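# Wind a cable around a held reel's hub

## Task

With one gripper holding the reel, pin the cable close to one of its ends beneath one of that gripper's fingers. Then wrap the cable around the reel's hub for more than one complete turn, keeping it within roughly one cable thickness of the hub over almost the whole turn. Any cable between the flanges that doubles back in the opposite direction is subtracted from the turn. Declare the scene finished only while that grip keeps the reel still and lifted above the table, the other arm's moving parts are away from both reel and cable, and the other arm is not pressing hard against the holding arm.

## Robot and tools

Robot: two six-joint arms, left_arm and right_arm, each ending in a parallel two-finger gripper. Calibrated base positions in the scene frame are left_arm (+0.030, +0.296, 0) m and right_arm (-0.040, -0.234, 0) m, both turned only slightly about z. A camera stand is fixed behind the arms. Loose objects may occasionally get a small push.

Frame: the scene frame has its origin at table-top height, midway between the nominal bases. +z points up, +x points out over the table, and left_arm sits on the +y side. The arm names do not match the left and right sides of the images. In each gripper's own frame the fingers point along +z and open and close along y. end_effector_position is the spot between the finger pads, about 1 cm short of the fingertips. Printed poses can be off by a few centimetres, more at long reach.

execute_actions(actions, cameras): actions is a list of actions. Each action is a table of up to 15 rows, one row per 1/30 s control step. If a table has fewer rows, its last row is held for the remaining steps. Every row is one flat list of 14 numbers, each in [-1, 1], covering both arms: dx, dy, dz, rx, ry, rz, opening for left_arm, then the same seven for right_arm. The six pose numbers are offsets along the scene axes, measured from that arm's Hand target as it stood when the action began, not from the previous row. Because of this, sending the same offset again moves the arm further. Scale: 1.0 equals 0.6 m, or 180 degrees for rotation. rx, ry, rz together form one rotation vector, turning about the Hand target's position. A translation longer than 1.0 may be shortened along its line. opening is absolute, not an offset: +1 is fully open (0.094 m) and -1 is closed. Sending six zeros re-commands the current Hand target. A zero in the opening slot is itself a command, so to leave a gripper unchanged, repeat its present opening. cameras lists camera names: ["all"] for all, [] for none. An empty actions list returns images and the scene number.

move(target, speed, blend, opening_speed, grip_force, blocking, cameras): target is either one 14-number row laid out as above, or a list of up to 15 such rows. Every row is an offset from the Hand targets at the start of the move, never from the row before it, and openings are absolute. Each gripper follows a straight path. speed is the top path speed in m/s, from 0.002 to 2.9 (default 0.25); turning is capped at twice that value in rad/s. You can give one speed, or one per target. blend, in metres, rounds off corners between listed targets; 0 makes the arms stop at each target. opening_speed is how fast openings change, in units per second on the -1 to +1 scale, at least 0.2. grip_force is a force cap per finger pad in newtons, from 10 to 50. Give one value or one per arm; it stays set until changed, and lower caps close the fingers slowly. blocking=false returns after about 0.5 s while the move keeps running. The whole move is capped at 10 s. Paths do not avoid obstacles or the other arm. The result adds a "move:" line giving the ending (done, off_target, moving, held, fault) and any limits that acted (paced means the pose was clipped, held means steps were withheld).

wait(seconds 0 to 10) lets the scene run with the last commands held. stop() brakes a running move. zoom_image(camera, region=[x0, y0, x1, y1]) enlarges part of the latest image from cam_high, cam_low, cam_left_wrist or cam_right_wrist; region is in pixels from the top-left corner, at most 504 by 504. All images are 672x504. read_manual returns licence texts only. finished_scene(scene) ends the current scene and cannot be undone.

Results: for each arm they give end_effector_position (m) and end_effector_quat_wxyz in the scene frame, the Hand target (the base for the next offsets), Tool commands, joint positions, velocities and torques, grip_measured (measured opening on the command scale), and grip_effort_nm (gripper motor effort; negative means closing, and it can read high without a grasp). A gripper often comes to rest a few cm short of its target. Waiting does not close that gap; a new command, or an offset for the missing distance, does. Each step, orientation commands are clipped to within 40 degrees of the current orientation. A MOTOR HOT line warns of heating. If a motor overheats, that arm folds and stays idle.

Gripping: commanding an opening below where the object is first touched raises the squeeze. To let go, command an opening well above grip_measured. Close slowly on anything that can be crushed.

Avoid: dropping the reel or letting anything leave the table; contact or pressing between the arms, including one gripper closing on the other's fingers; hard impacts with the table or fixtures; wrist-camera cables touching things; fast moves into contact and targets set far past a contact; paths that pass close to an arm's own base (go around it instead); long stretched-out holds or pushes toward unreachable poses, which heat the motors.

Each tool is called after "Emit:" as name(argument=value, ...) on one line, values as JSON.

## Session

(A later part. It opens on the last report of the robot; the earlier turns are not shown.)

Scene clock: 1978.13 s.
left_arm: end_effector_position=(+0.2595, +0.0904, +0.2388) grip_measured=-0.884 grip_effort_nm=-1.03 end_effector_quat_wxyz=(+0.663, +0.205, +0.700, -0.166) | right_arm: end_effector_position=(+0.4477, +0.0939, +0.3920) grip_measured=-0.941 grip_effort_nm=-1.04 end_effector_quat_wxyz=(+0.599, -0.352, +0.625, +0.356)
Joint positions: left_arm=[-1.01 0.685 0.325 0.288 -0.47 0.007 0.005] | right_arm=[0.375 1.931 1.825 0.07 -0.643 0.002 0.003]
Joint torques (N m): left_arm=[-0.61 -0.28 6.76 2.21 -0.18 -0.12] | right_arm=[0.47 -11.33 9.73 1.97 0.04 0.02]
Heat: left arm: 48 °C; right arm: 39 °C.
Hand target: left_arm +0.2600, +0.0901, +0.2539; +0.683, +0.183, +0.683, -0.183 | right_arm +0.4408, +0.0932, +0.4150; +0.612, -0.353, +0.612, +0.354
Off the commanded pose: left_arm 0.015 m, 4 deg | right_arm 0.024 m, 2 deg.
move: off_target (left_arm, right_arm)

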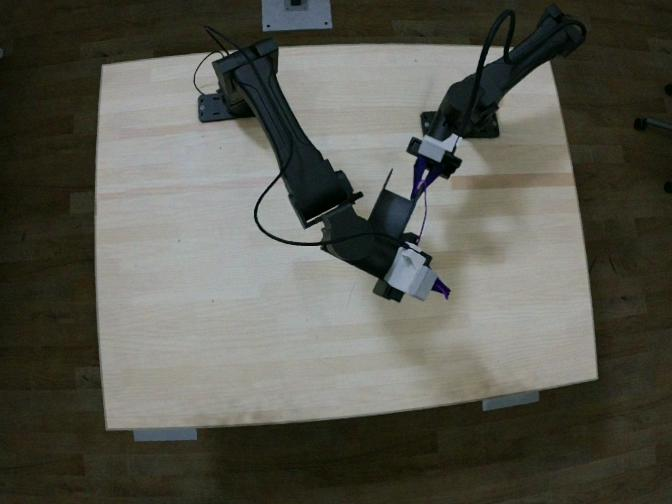

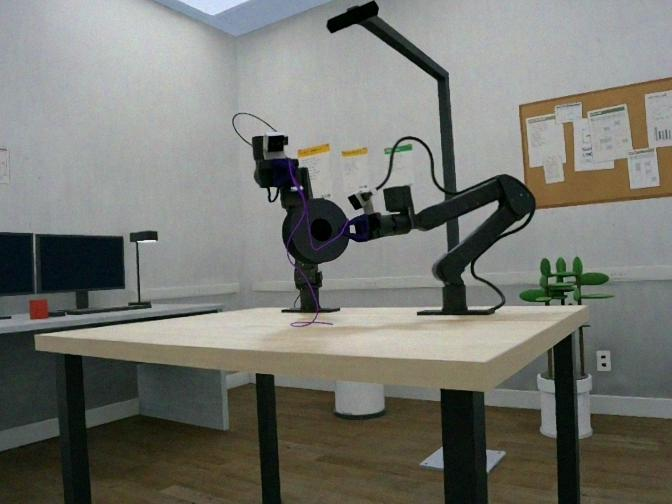

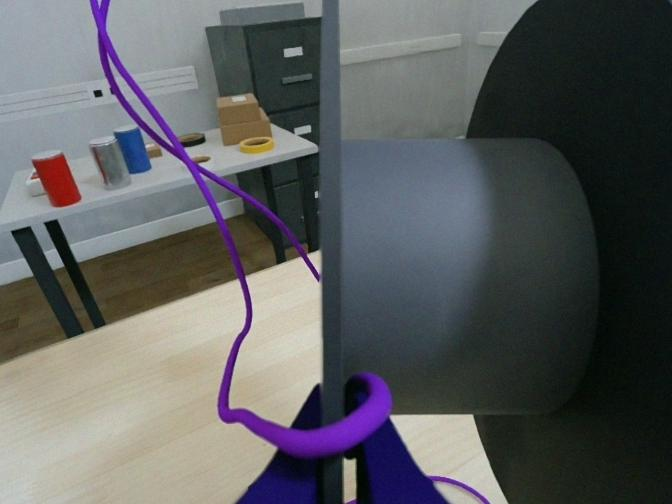

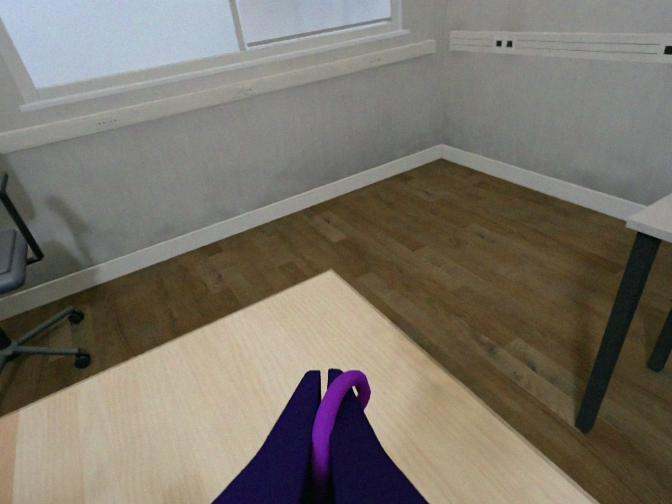

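Emit:
move(target=[0, 0, 0, 0.433, -0.25, 0, -1, 0, 0, 0, 0, 0, 0, -1], speed=0.25, cameras=["all"])

Scene clock: 2021.43 s.
left_arm: end_effector_position=(+0.2599, +0.0915, +0.2389) grip_measured=-0.884 grip_effort_nm=-1.04 end_effector_quat_wxyz=(+0.587, +0.637, +0.355, +0.352) | right_arm: end_effector_position=(+0.4478, +0.0938, +0.3919) grip_measured=-0.941 grip_effort_nm=-1.04 end_effector_quat_wxyz=(+0.599, -0.352, +0.625, +0.355)
Joint positions: left_arm=[-1.013 0.685 0.325 0.288 -0.48 1.57 0.005] | right_arm=[0.375 1.931 1.825 0.07 -0.642 0.002 0.003]
Joint torques (N m): left_arm=[-0.47 -0.25 6.74 2.22 -0.11 -0.05] | right_arm=[0.42 -11.37 9.7 1.98 0.03 0.03]
Heat: left arm: 49 °C; right arm: 40 °C.
Hand target: left_arm +0.2600, +0.0901, +0.2539; +0.612, +0.612, +0.354, +0.353 | right_arm +0.4408, +0.0931, +0.4151; +0.613, -0.353, +0.612, +0.354
Off the commanded pose: left_arm 0.015 m, 4 deg | right_arm 0.024 m, 2 deg.
move: off_target (left_arm, right_arm)

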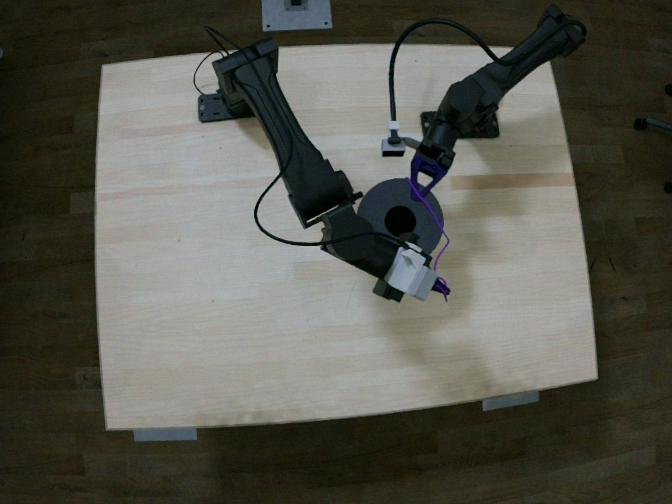

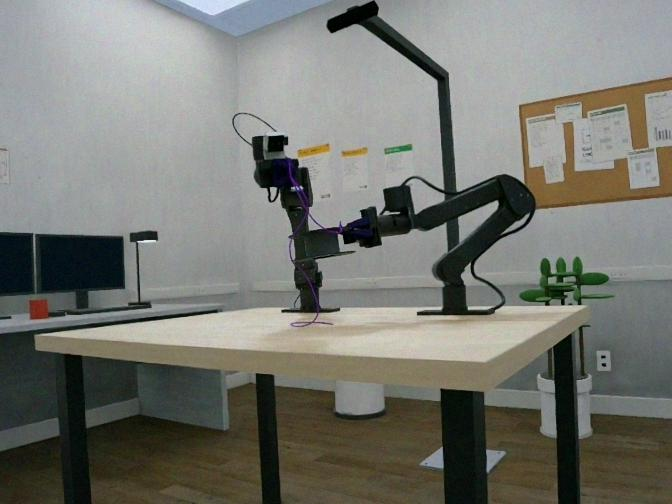

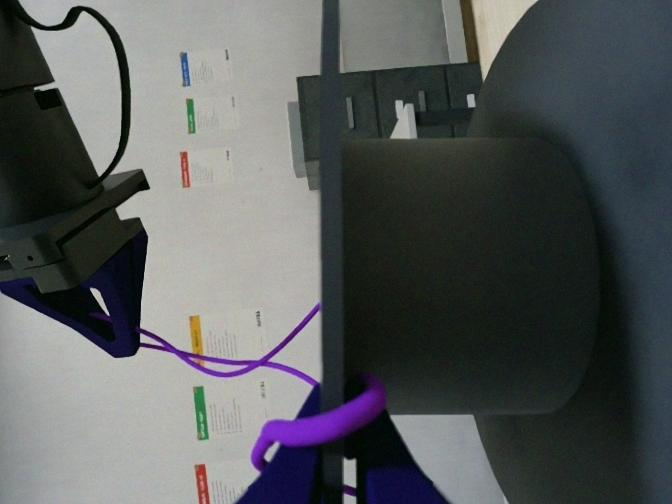

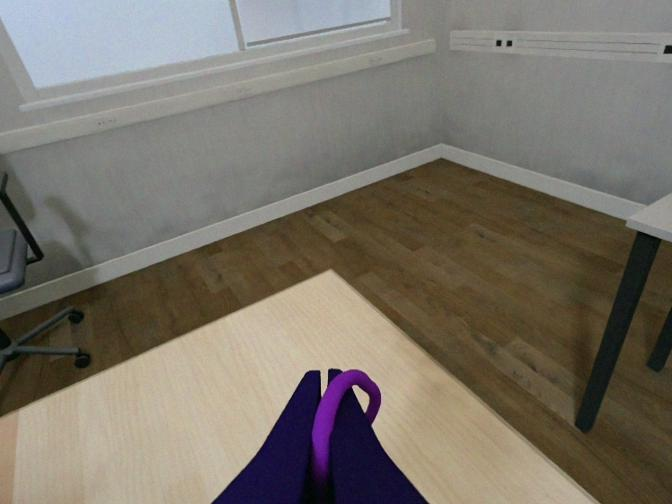

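Emit:
move(target=[[0, 0, 0, 0, 0, 0, -1, 0.0237, -0.125, -0.0667, 0, 0, 0, -1], [0, 0, 0, 0, 0, 0, -1, -0.113, -0.296, -0.1668, 0, 0, 0, -1], [0, 0, 0, 0, 0, 0, -1, -0.273, -0.3385, -0.3, 0, 0, 0, -1]], speed=0.15, blend=[0.03, 0.03, 0], cameras=["all"])

Scene clock: 2040.60 s.
left_arm: end_effector_position=(+0.2599, +0.0915, +0.2389) grip_measured=-0.884 grip_effort_nm=-1.03 end_effector_quat_wxyz=(+0.586, +0.638, +0.354, +0.352) | right_arm: end_effector_position=(+0.2827, -0.1095, +0.2358) grip_measured=-0.941 grip_effort_nm=-1.04 end_effector_quat_wxyz=(+0.612, -0.351, +0.615, +0.352)
Joint positions: left_arm=[-1.013 0.685 0.325 0.288 -0.48 1.571 0.005] | right_arm=[-0.168 1.307 0.494 0.804 -1.178 -0.004 0.003]
Joint torques (N m): left_arm=[-0.46 -0.27 6.74 2.21 -0.09 -0.05] | right_arm=[-0.7 -4.72 4.88 1.96 -0.14 0.09]
Heat: left arm: 49 °C; right arm: 40 °C.
Hand target: left_arm +0.2600, +0.0901, +0.2539; +0.613, +0.612, +0.354, +0.353 | right_arm +0.2770, -0.1100, +0.2351; +0.613, -0.353, +0.612, +0.354
Off the commanded pose: left_arm 0.015 m, 4 deg | right_arm 0.006 m, 1 deg.
move: off_target (left_arm)

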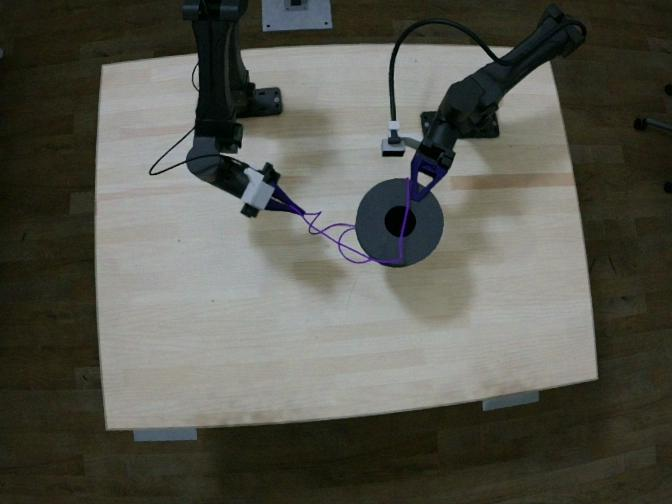

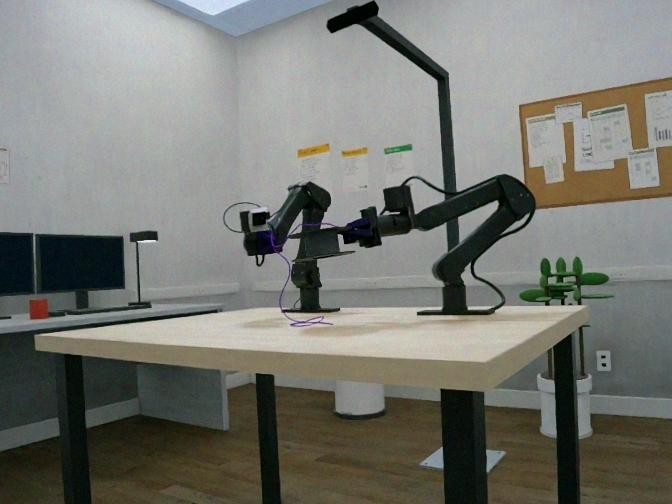

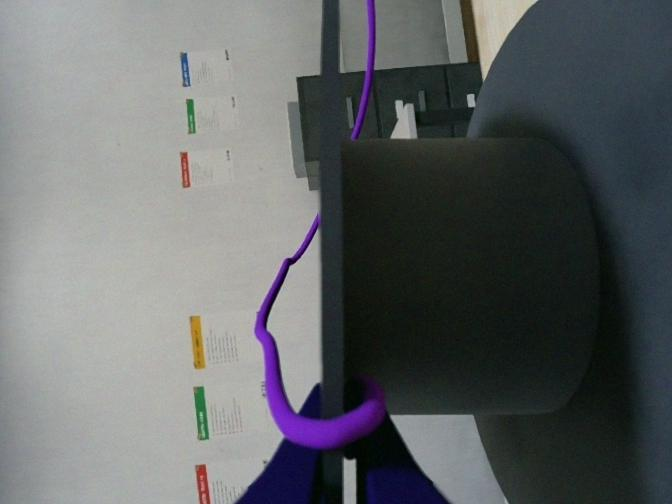

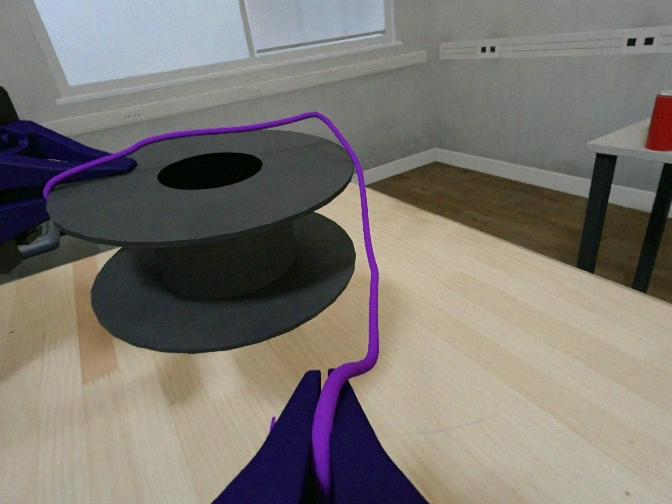

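Emit:
move(target=[[0, 0, 0, 0, 0, 0, -1, -0.057, 0.1667, 0.4, 0, 0, 0, -1]], speed=0.15, cameras=["cam_right_wrist", "cam_high", "cam_left_wrist"])

Scene clock: 2057.37 s.
left_arm: end_effector_position=(+0.2599, +0.0915, +0.2389) grip_measured=-0.884 grip_effort_nm=-1.03 end_effector_quat_wxyz=(+0.586, +0.638, +0.354, +0.352) | right_arm: end_effector_position=(+0.2468, -0.0109, +0.4646) grip_measured=-0.941 grip_effort_nm=-1.04 end_effector_quat_wxyz=(+0.606, -0.348, +0.620, +0.357)
Joint positions: left_arm=[-1.013 0.685 0.325 0.288 -0.48 1.571 0.005] | right_arm=[0.296 1.139 1.347 -0.222 -0.719 0.012 0.003]
Joint torques (N m): left_arm=[-0.46 -0.27 6.75 2.21 -0.1 -0.05] | right_arm=[0.7 -2.47 9.2 1.92 0.03 -0.08]
Heat: left arm: 50 °C; right arm: 38 °C.
Hand target: left_arm +0.2600, +0.0901, +0.2539; +0.613, +0.612, +0.354, +0.353 | right_arm +0.2429, -0.0100, +0.4750; +0.612, -0.353, +0.612, +0.354
Off the commanded pose: left_arm 0.015 m, 4 deg | right_arm 0.011 m, 1 deg.
move: off_target (left_arm, right_arm)
Images, in order (width x height): cam_high 672x504, cam_left_wrist 672x504, cam_right_wrist 672x504.

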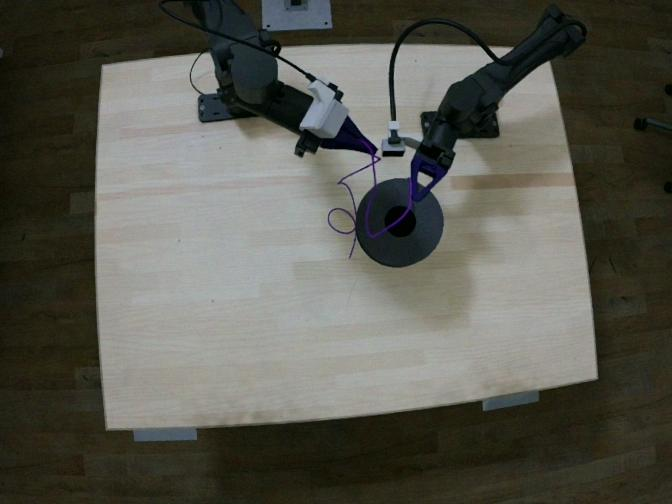

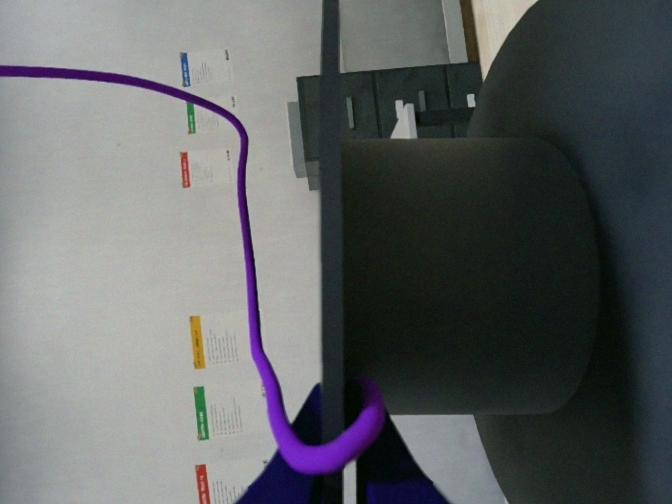

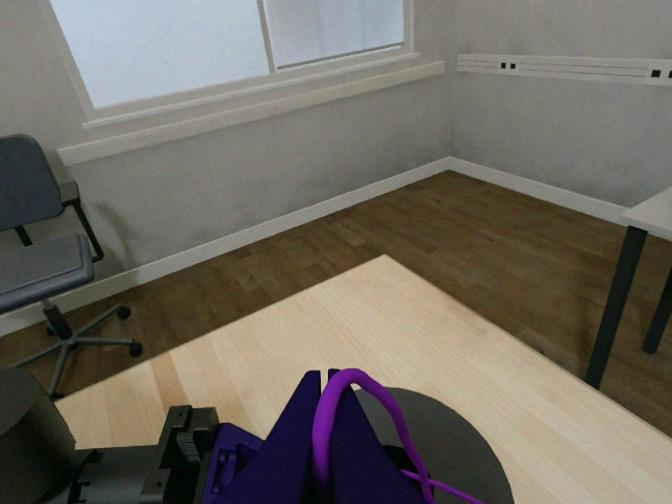

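Emit:
move(target=[[0, 0, 0, 0, 0, 0, -1, -0.018, -0.1633, -0.45, 0, 0, 0, -1]], speed=0.15, cameras=["all"])

Scene clock: 2065.63 s.
left_arm: end_effector_position=(+0.2599, +0.0915, +0.2389) grip_measured=-0.884 grip_effort_nm=-1.04 end_effector_quat_wxyz=(+0.586, +0.638, +0.354, +0.352) | right_arm: end_effector_position=(+0.2358, -0.1076, +0.2099) grip_measured=-0.941 grip_effort_nm=-1.04 end_effector_quat_wxyz=(+0.617, -0.355, +0.611, +0.348)
Joint positions: left_arm=[-1.013 0.685 0.325 0.288 -0.48 1.572 0.005] | right_arm=[-0.192 1.163 0.275 0.895 -1.202 -0.005 0.003]
Joint torques (N m): left_arm=[-0.47 -0.27 6.75 2.21 -0.1 -0.06] | right_arm=[-0.68 -1.92 4.67 1.89 -0.13 0.06]
Heat: left arm: 50 °C; right arm: 39 °C.
Hand target: left_arm +0.2600, +0.0901, +0.2539; +0.612, +0.612, +0.354, +0.353 | right_arm +0.2321, -0.1079, +0.2050; +0.612, -0.353, +0.612, +0.354
Off the commanded pose: left_arm 0.015 m, 4 deg | right_arm 0.006 m, 1 deg.
move: off_target (left_arm)

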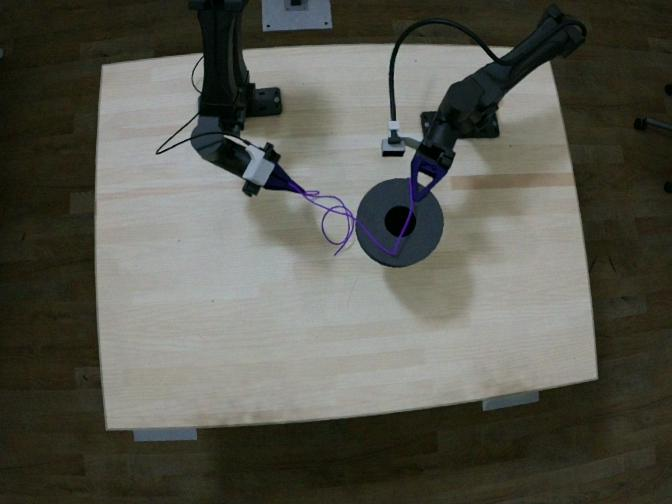

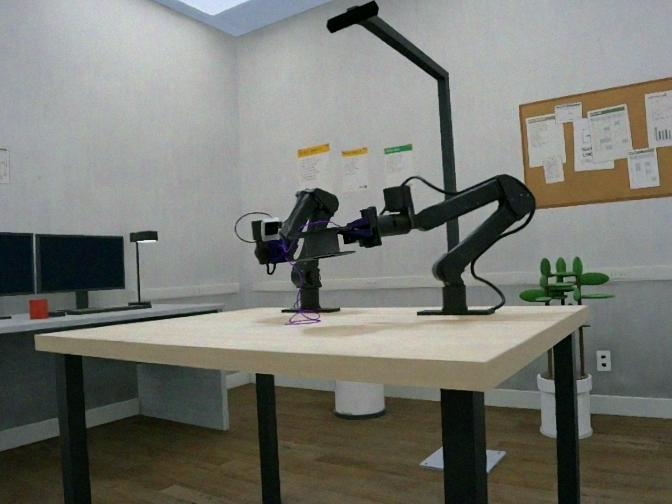

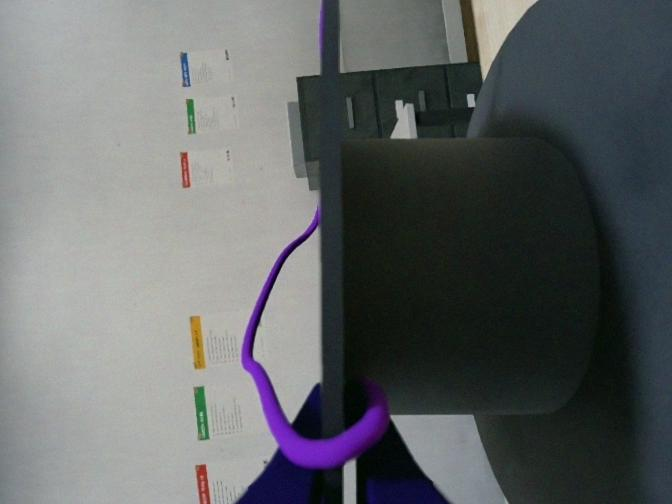

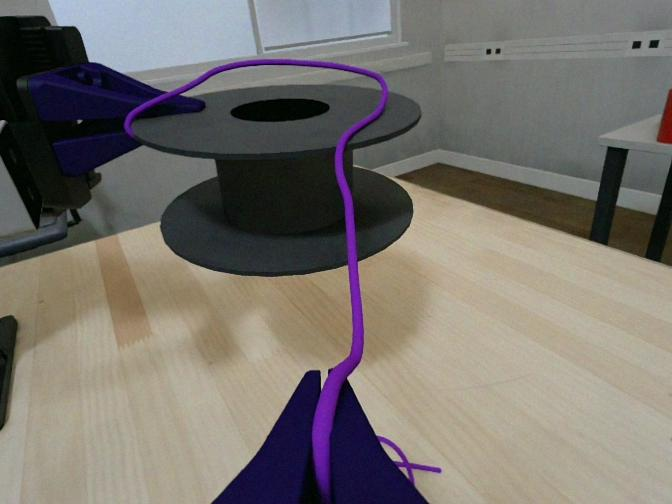

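Emit:
move(target=[0.1167, 0.0, 0.0, 0, 0, 0, -1, 0, 0, 0, 0, 0, 0, -1], speed=0.1, cameras=["cam_right_wrist", "cam_high", "cam_left_wrist"])

Scene clock: 2084.17 s.
left_arm: end_effector_position=(+0.3218, +0.0980, +0.2098) grip_measured=-0.884 grip_effort_nm=-1.04 end_effector_quat_wxyz=(+0.564, +0.655, +0.369, +0.343) | right_arm: end_effector_position=(+0.2358, -0.1076, +0.2102) grip_measured=-0.941 grip_effort_nm=-1.04 end_effector_quat_wxyz=(+0.617, -0.355, +0.610, +0.348)
Joint positions: left_arm=[-0.696 0.972 0.349 0.491 -0.175 1.581 0.005] | right_arm=[-0.192 1.163 0.275 0.897 -1.202 -0.003 0.003]
Joint torques (N m): left_arm=[0.4 -2.03 11.08 2.33 0.09 -0.11] | right_arm=[-0.68 -1.8 4.67 1.92 -0.12 0.09]
Heat: left arm: 51 °C; right arm: 37 °C.
Hand target: left_arm +0.3300, +0.0901, +0.2540; +0.613, +0.612, +0.354, +0.353 | right_arm +0.2321, -0.1079, +0.2050; +0.612, -0.353, +0.612, +0.354
Off the commanded pose: left_arm 0.046 m, 8 deg | right_arm 0.006 m, 1 deg.
move: off_target (left_arm)
Images, in order (width x height): cam_high 672x504, cam_left_wrist 672x504, cam_right_wrist 672x504.

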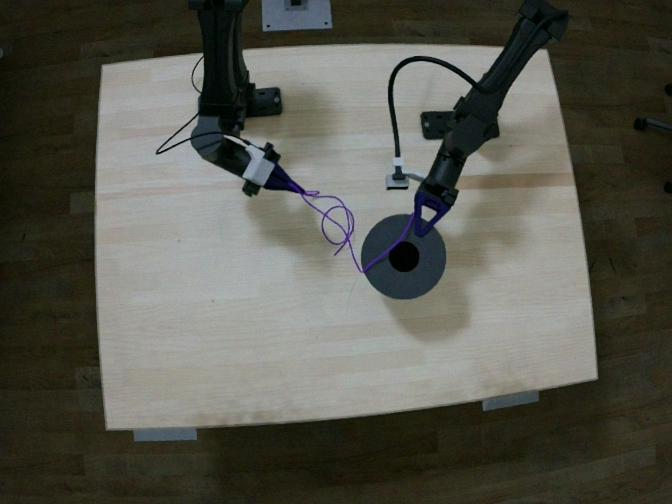

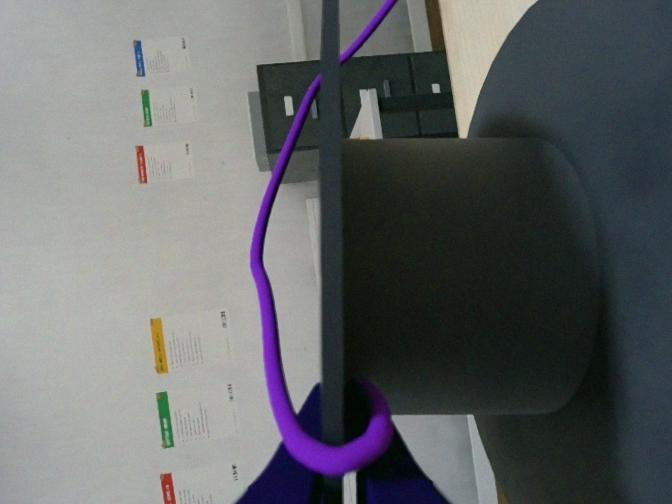

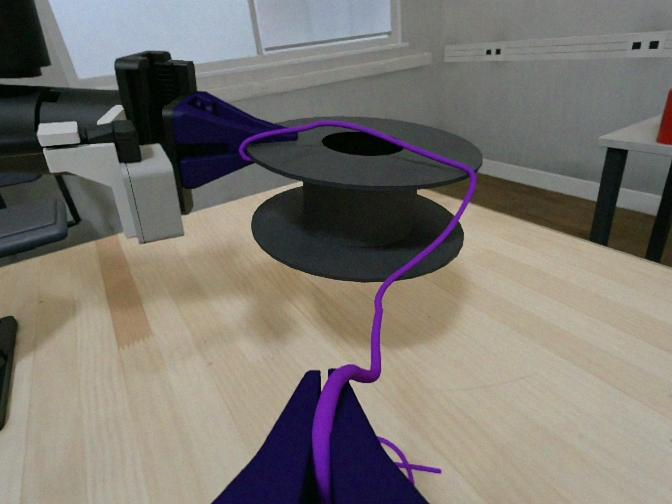

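Emit:
move(target=[[0, 0, 0, 0, 0, 0, -1, 0.045, 0.1415, 0.328, 0, 0, 0, -1], [0, 0, 0, 0, 0, 0, -1, -0.0118, 0.078, -0.055, 0, 0, 0, -1]], speed=0.15, cameras=["cam_right_wrist", "cam_high", "cam_left_wrist"])

Scene clock: 2099.77 s.
left_arm: end_effector_position=(+0.3219, +0.0979, +0.2105) grip_measured=-0.884 grip_effort_nm=-1.03 end_effector_quat_wxyz=(+0.565, +0.654, +0.369, +0.343) | right_arm: end_effector_position=(+0.2297, -0.0598, +0.1776) grip_measured=-0.941 grip_effort_nm=-1.04 end_effector_quat_wxyz=(+0.618, -0.355, +0.609, +0.349)
Joint positions: left_arm=[-0.696 0.972 0.349 0.494 -0.174 1.581 0.005] | right_arm=[0.068 1.317 0.171 1.158 -0.944 -0.005 0.003]
Joint torques (N m): left_arm=[0.42 -1.92 11.11 2.33 0.1 -0.11] | right_arm=[-0.73 -2.18 3.71 2.12 -0.11 0.07]
Heat: left arm: 52 °C; right arm: 37 °C.
Hand target: left_arm +0.3300, +0.0901, +0.2540; +0.613, +0.612, +0.354, +0.353 | right_arm +0.2251, -0.0612, +0.1720; +0.612, -0.353, +0.612, +0.354
Off the commanded pose: left_arm 0.045 m, 8 deg | right_arm 0.007 m, 1 deg.
move: off_target (left_arm)
Images, in order (width x height): cam_high 672x504, cam_left_wrist 672x504, cam_right_wrist 672x504.

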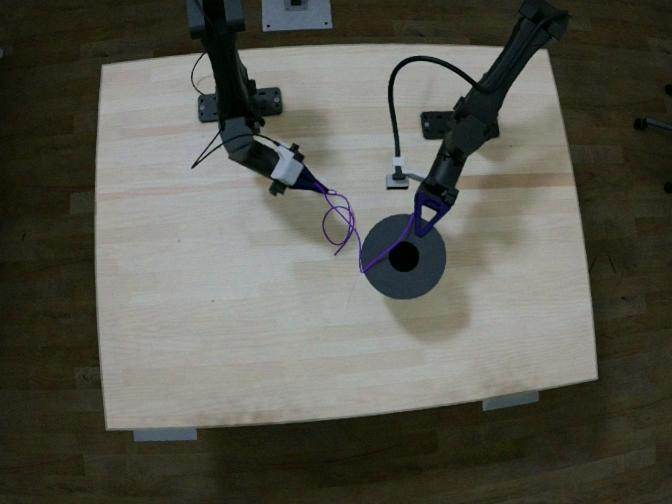

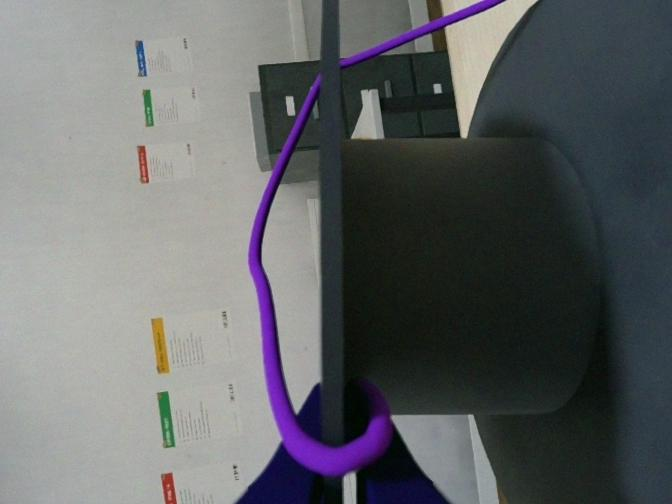

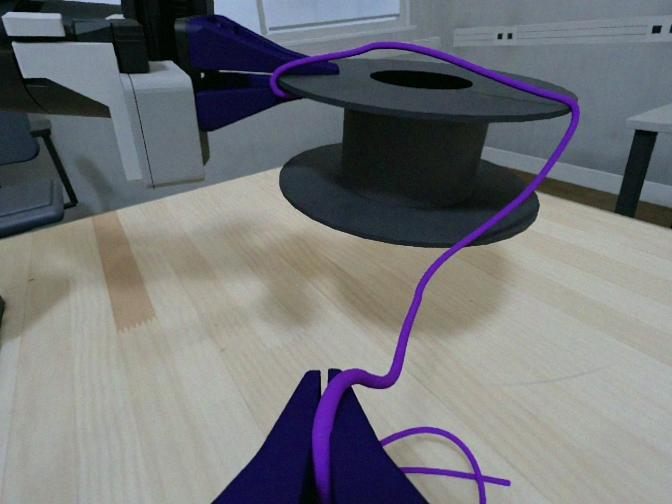

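Emit:
move(target=[[0, 0, 0, 0, 0, 0, -1, 0.115, 0.1653, 0.6333, 0, 0, 0, -1], [0, 0, 0, 0, 0, 0, -1, 0.06, 0.0037, 0.58, 0, 0, 0, -1]], speed=0.15, cameras=["cam_right_wrist", "cam_high", "cam_left_wrist", "cam_low"])

Scene clock: 2134.57 s.
left_arm: end_effector_position=(+0.3219, +0.0978, +0.2108) grip_measured=-0.884 grip_effort_nm=-1.03 end_effector_quat_wxyz=(+0.565, +0.653, +0.368, +0.343) | right_arm: end_effector_position=(+0.2655, -0.0579, +0.5188) grip_measured=-0.941 grip_effort_nm=-1.04 end_effector_quat_wxyz=(+0.609, -0.348, +0.619, +0.354)
Joint positions: left_arm=[-0.696 0.972 0.349 0.496 -0.174 1.581 0.005] | right_arm=[0.062 1.273 1.672 -0.415 -0.947 0.001 0.003]
Joint torques (N m): left_arm=[0.42 -1.89 11.12 2.32 0.1 -0.11] | right_arm=[-0.58 -4.15 4.74 2.13 -0.11 0]
Heat: left arm: 54 °C; right arm: 36 °C.
Hand target: left_arm +0.3300, +0.0901, +0.2539; +0.612, +0.612, +0.354, +0.353 | right_arm +0.2609, -0.0588, +0.5201; +0.613, -0.354, +0.612, +0.354
Off the commanded pose: left_arm 0.045 m, 7 deg | right_arm 0.005 m, 1 deg.
move: off_target (left_arm)

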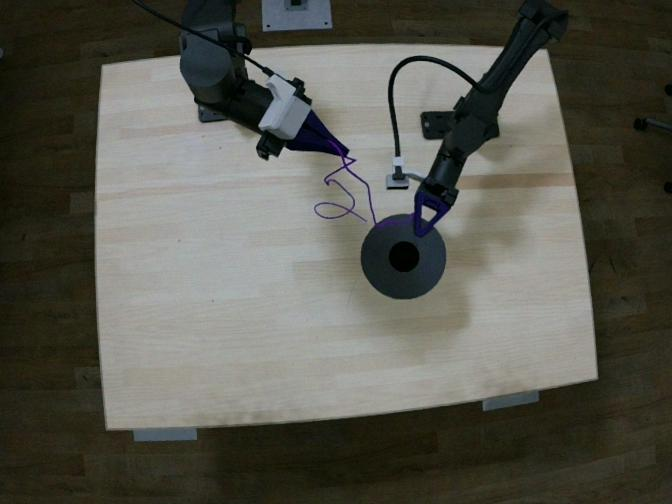

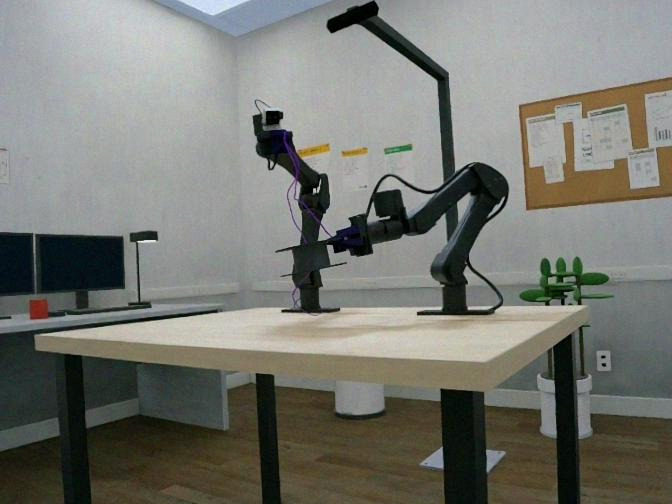

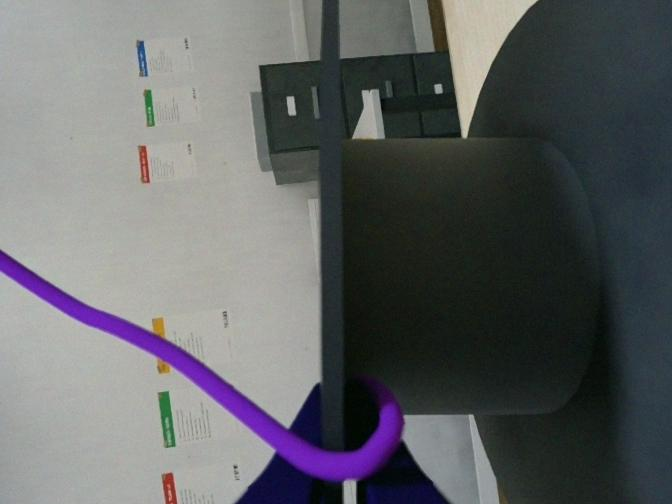

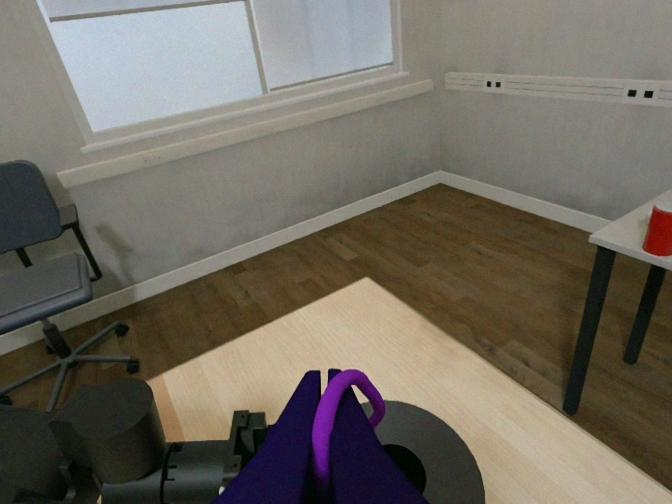

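Emit:
move(target=[-0.0667, 0.0, 0.0767, -0.433, 0.25, 0, -1, -0.07, -0.0437, 0.1415, 0, 0, 0, -1], speed=0.2, cameras=["all"])

Scene clock: 2159.40 s.
left_arm: end_effector_position=(+0.2893, +0.0897, +0.2535) grip_measured=-0.884 grip_effort_nm=-1.03 end_effector_quat_wxyz=(+0.643, +0.216, +0.718, -0.157) | right_arm: end_effector_position=(+0.2234, -0.0844, +0.6015) grip_measured=-0.941 grip_effort_nm=-1.04 end_effector_quat_wxyz=(+0.612, -0.350, +0.615, +0.353)
Joint positions: left_arm=[-0.846 0.793 0.467 0.196 -0.302 0.014 0.005] | right_arm=[-0.07 1.426 2.261 -0.836 -1.081 0.004 0.003]
Joint torques (N m): left_arm=[-0.58 -3.38 11.36 2.09 -0.18 -0.17] | right_arm=[-0.8 -2.17 5.94 1.7 -0.11 0.02]
Heat: left arm: 55 °C; right arm: 37 °C.
Hand target: left_arm +0.2900, +0.0900, +0.2998; +0.683, +0.183, +0.683, -0.183 | right_arm +0.2189, -0.0851, +0.6050; +0.613, -0.353, +0.612, +0.354
Off the commanded pose: left_arm 0.046 m, 8 deg | right_arm 0.006 m, 1 deg.
move: off_target (left_arm)

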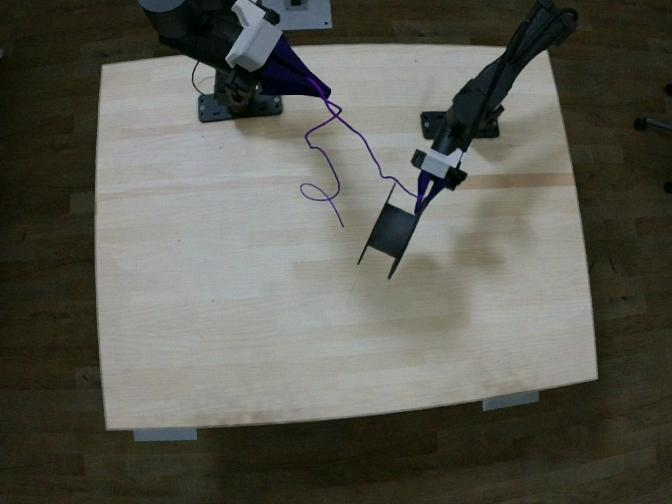

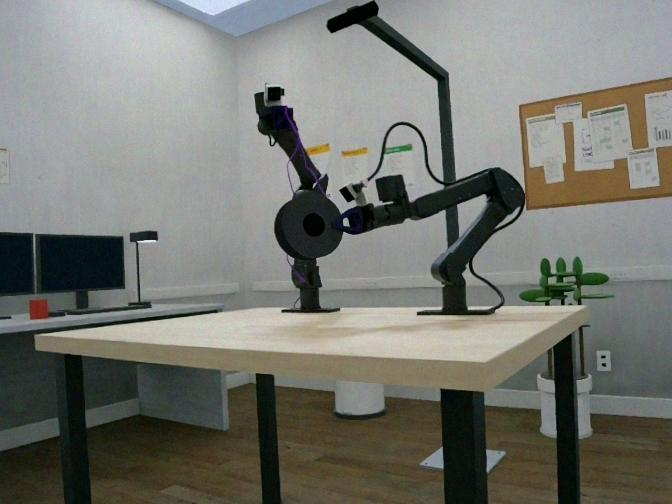

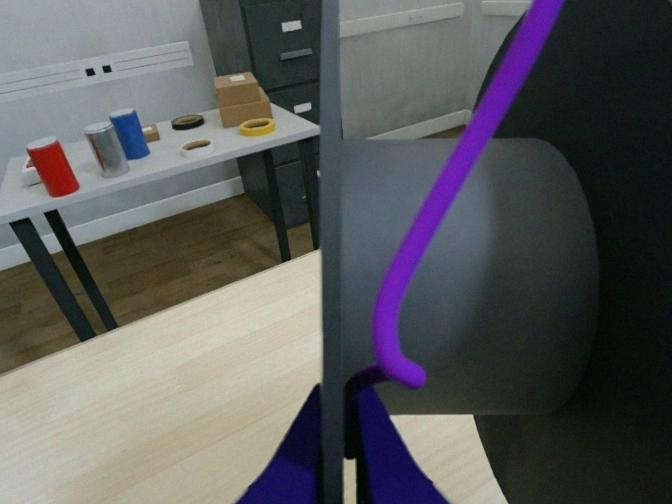

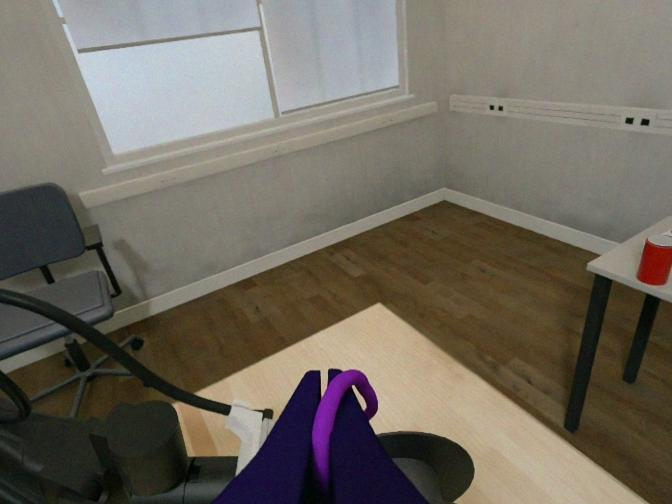

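Emit:
move(target=[[0, 0, -0.035, 0, 0, 0, -1, 0.2835, 0.0668, -0.065, 0, 0, 0, -1], [0, 0, -0.035, 0, 0, 0, -1, 0.5, 0.0377, -0.2317, 0, 0, 0, -1]], speed=0.15, blend=[0.03, 0], cameras=["all"])

Scene clock: 2206.00 s.
left_arm: end_effector_position=(+0.2887, +0.0912, +0.2599) grip_measured=-0.884 grip_effort_nm=-1.04 end_effector_quat_wxyz=(+0.657, +0.206, +0.706, -0.165) | right_arm: end_effector_position=(+0.5193, -0.0601, +0.4629) grip_measured=-0.941 grip_effort_nm=-1.04 end_effector_quat_wxyz=(+0.611, -0.349, +0.616, +0.353)
Joint positions: left_arm=[-0.846 0.781 0.446 0.249 -0.306 0.012 0.005] | right_arm=[0.008 2.275 2.642 -0.373 -1.002 0.004 0.003]
Joint torques (N m): left_arm=[-0.58 -0.85 6.9 2.37 -0.17 -0.16] | right_arm=[-0.59 -9.95 8.72 1.85 -0.12 0.03]
Heat: left arm: 53 °C; right arm: 37 °C.
Hand target: left_arm +0.2900, +0.0901, +0.2791; +0.683, +0.183, +0.683, -0.183 | right_arm +0.5189, -0.0624, +0.4659; +0.613, -0.353, +0.612, +0.354
Off the commanded pose: left_arm 0.019 m, 5 deg | right_arm 0.004 m, 1 deg.
move: off_target (left_arm)

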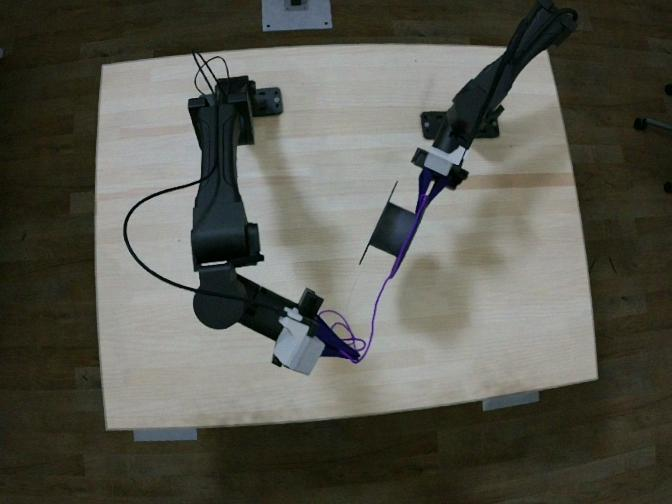

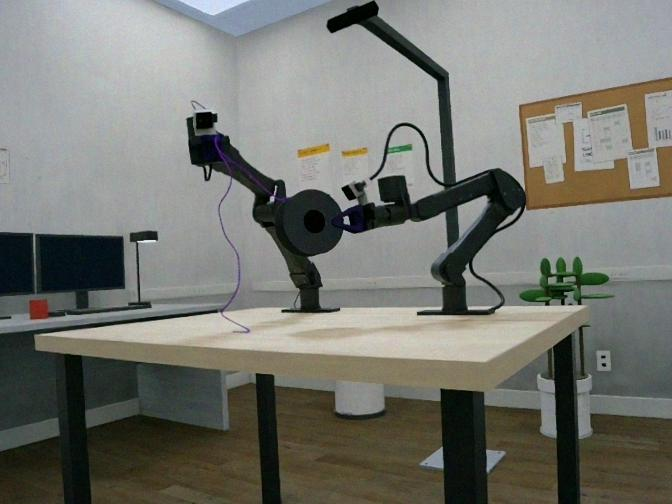

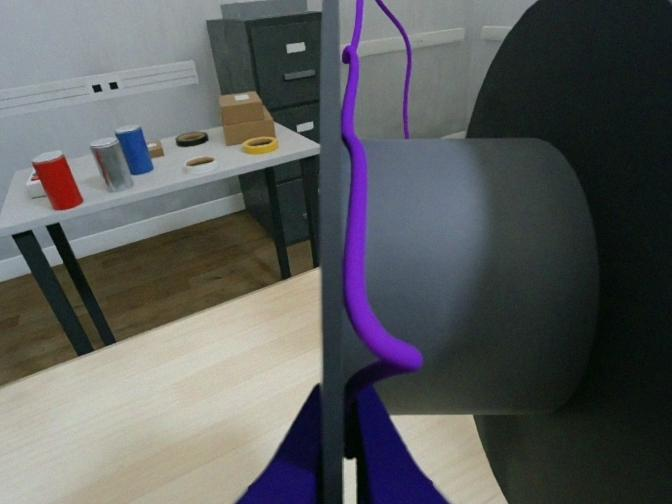

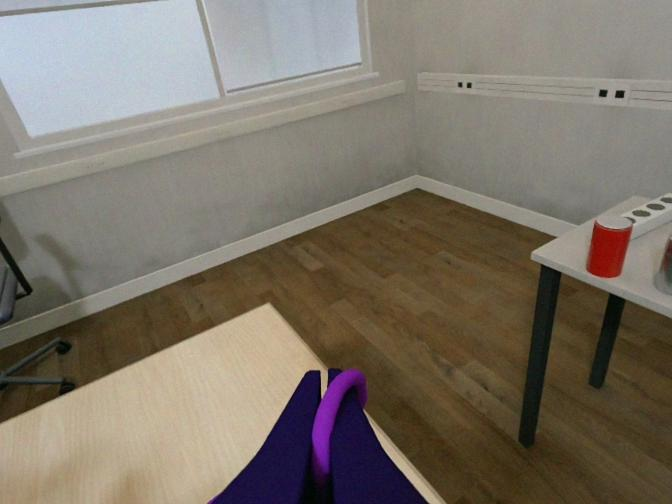

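Emit:
move(target=[[0, 0, 0.15, 0, 0, 0, -1, 0.0517, -0.006, -0.4717, 0, 0, 0, -1]], speed=0.15, cameras=["all"])

Scene clock: 2283.17 s.
left_arm: end_effector_position=(+0.2897, +0.0906, +0.3291) grip_measured=-0.884 grip_effort_nm=-1.03 end_effector_quat_wxyz=(+0.650, +0.210, +0.713, -0.160) | right_arm: end_effector_position=(+0.5507, -0.0619, +0.1918) grip_measured=-0.941 grip_effort_nm=-1.04 end_effector_quat_wxyz=(+0.616, -0.357, +0.608, +0.350)
Joint positions: left_arm=[-0.846 0.808 0.752 -0.055 -0.308 0.012 0.005] | right_arm=[0 2.354 1.638 0.727 -1.018 -0.004 0.003]
Joint torques (N m): left_arm=[-0.72 -1.31 11.22 2.1 -0.17 -0.15] | right_arm=[-0.76 -11.25 5.46 2.06 -0.08 0.07]
Heat: left arm: 58 °C; right arm: 41 °C.
Hand target: left_arm +0.2900, +0.0901, +0.3690; +0.683, +0.183, +0.683, -0.183 | right_arm +0.5499, -0.0660, +0.1828; +0.612, -0.353, +0.612, +0.354
Off the commanded pose: left_arm 0.040 m, 7 deg | right_arm 0.010 m, 1 deg.
move: off_target (left_arm)

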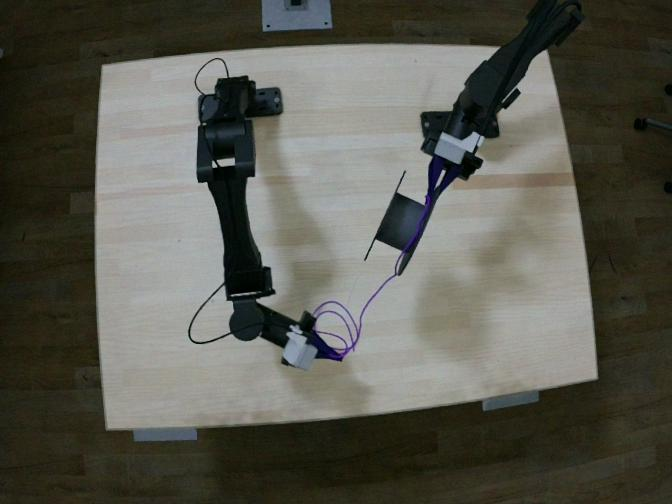

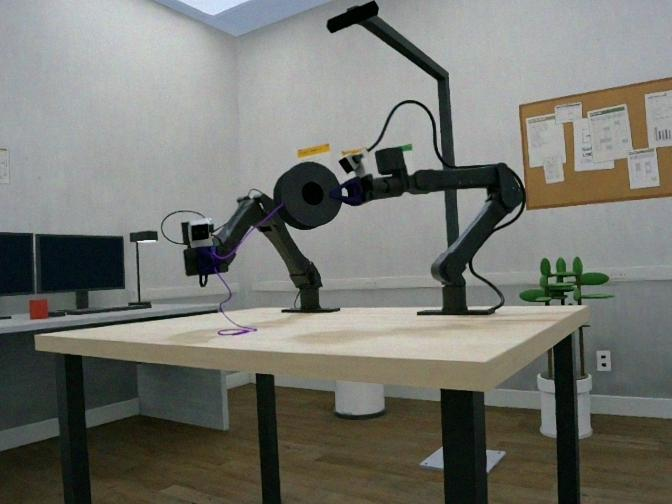

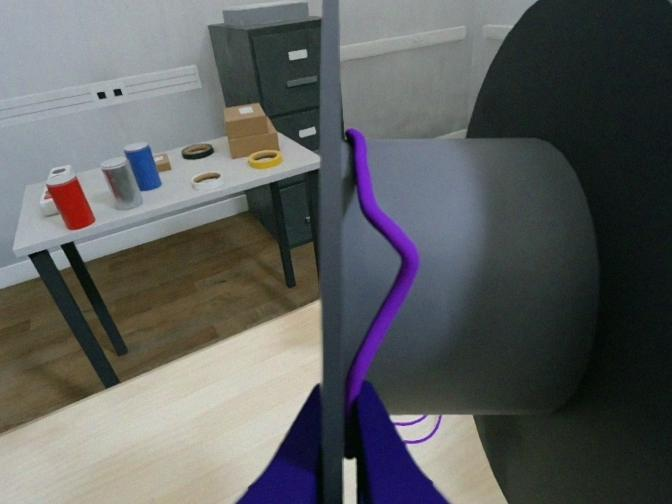

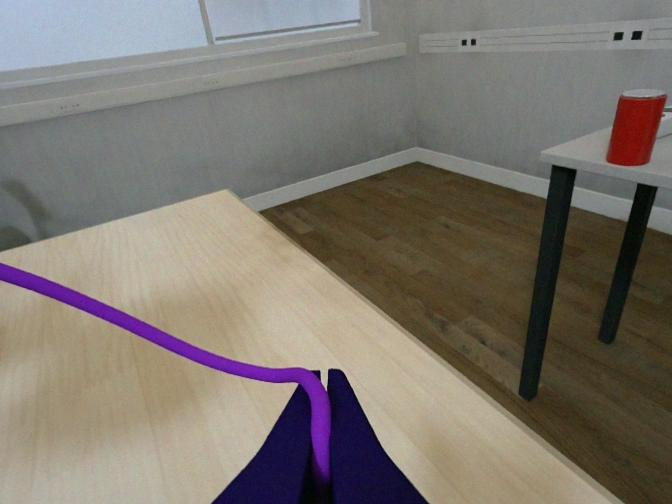

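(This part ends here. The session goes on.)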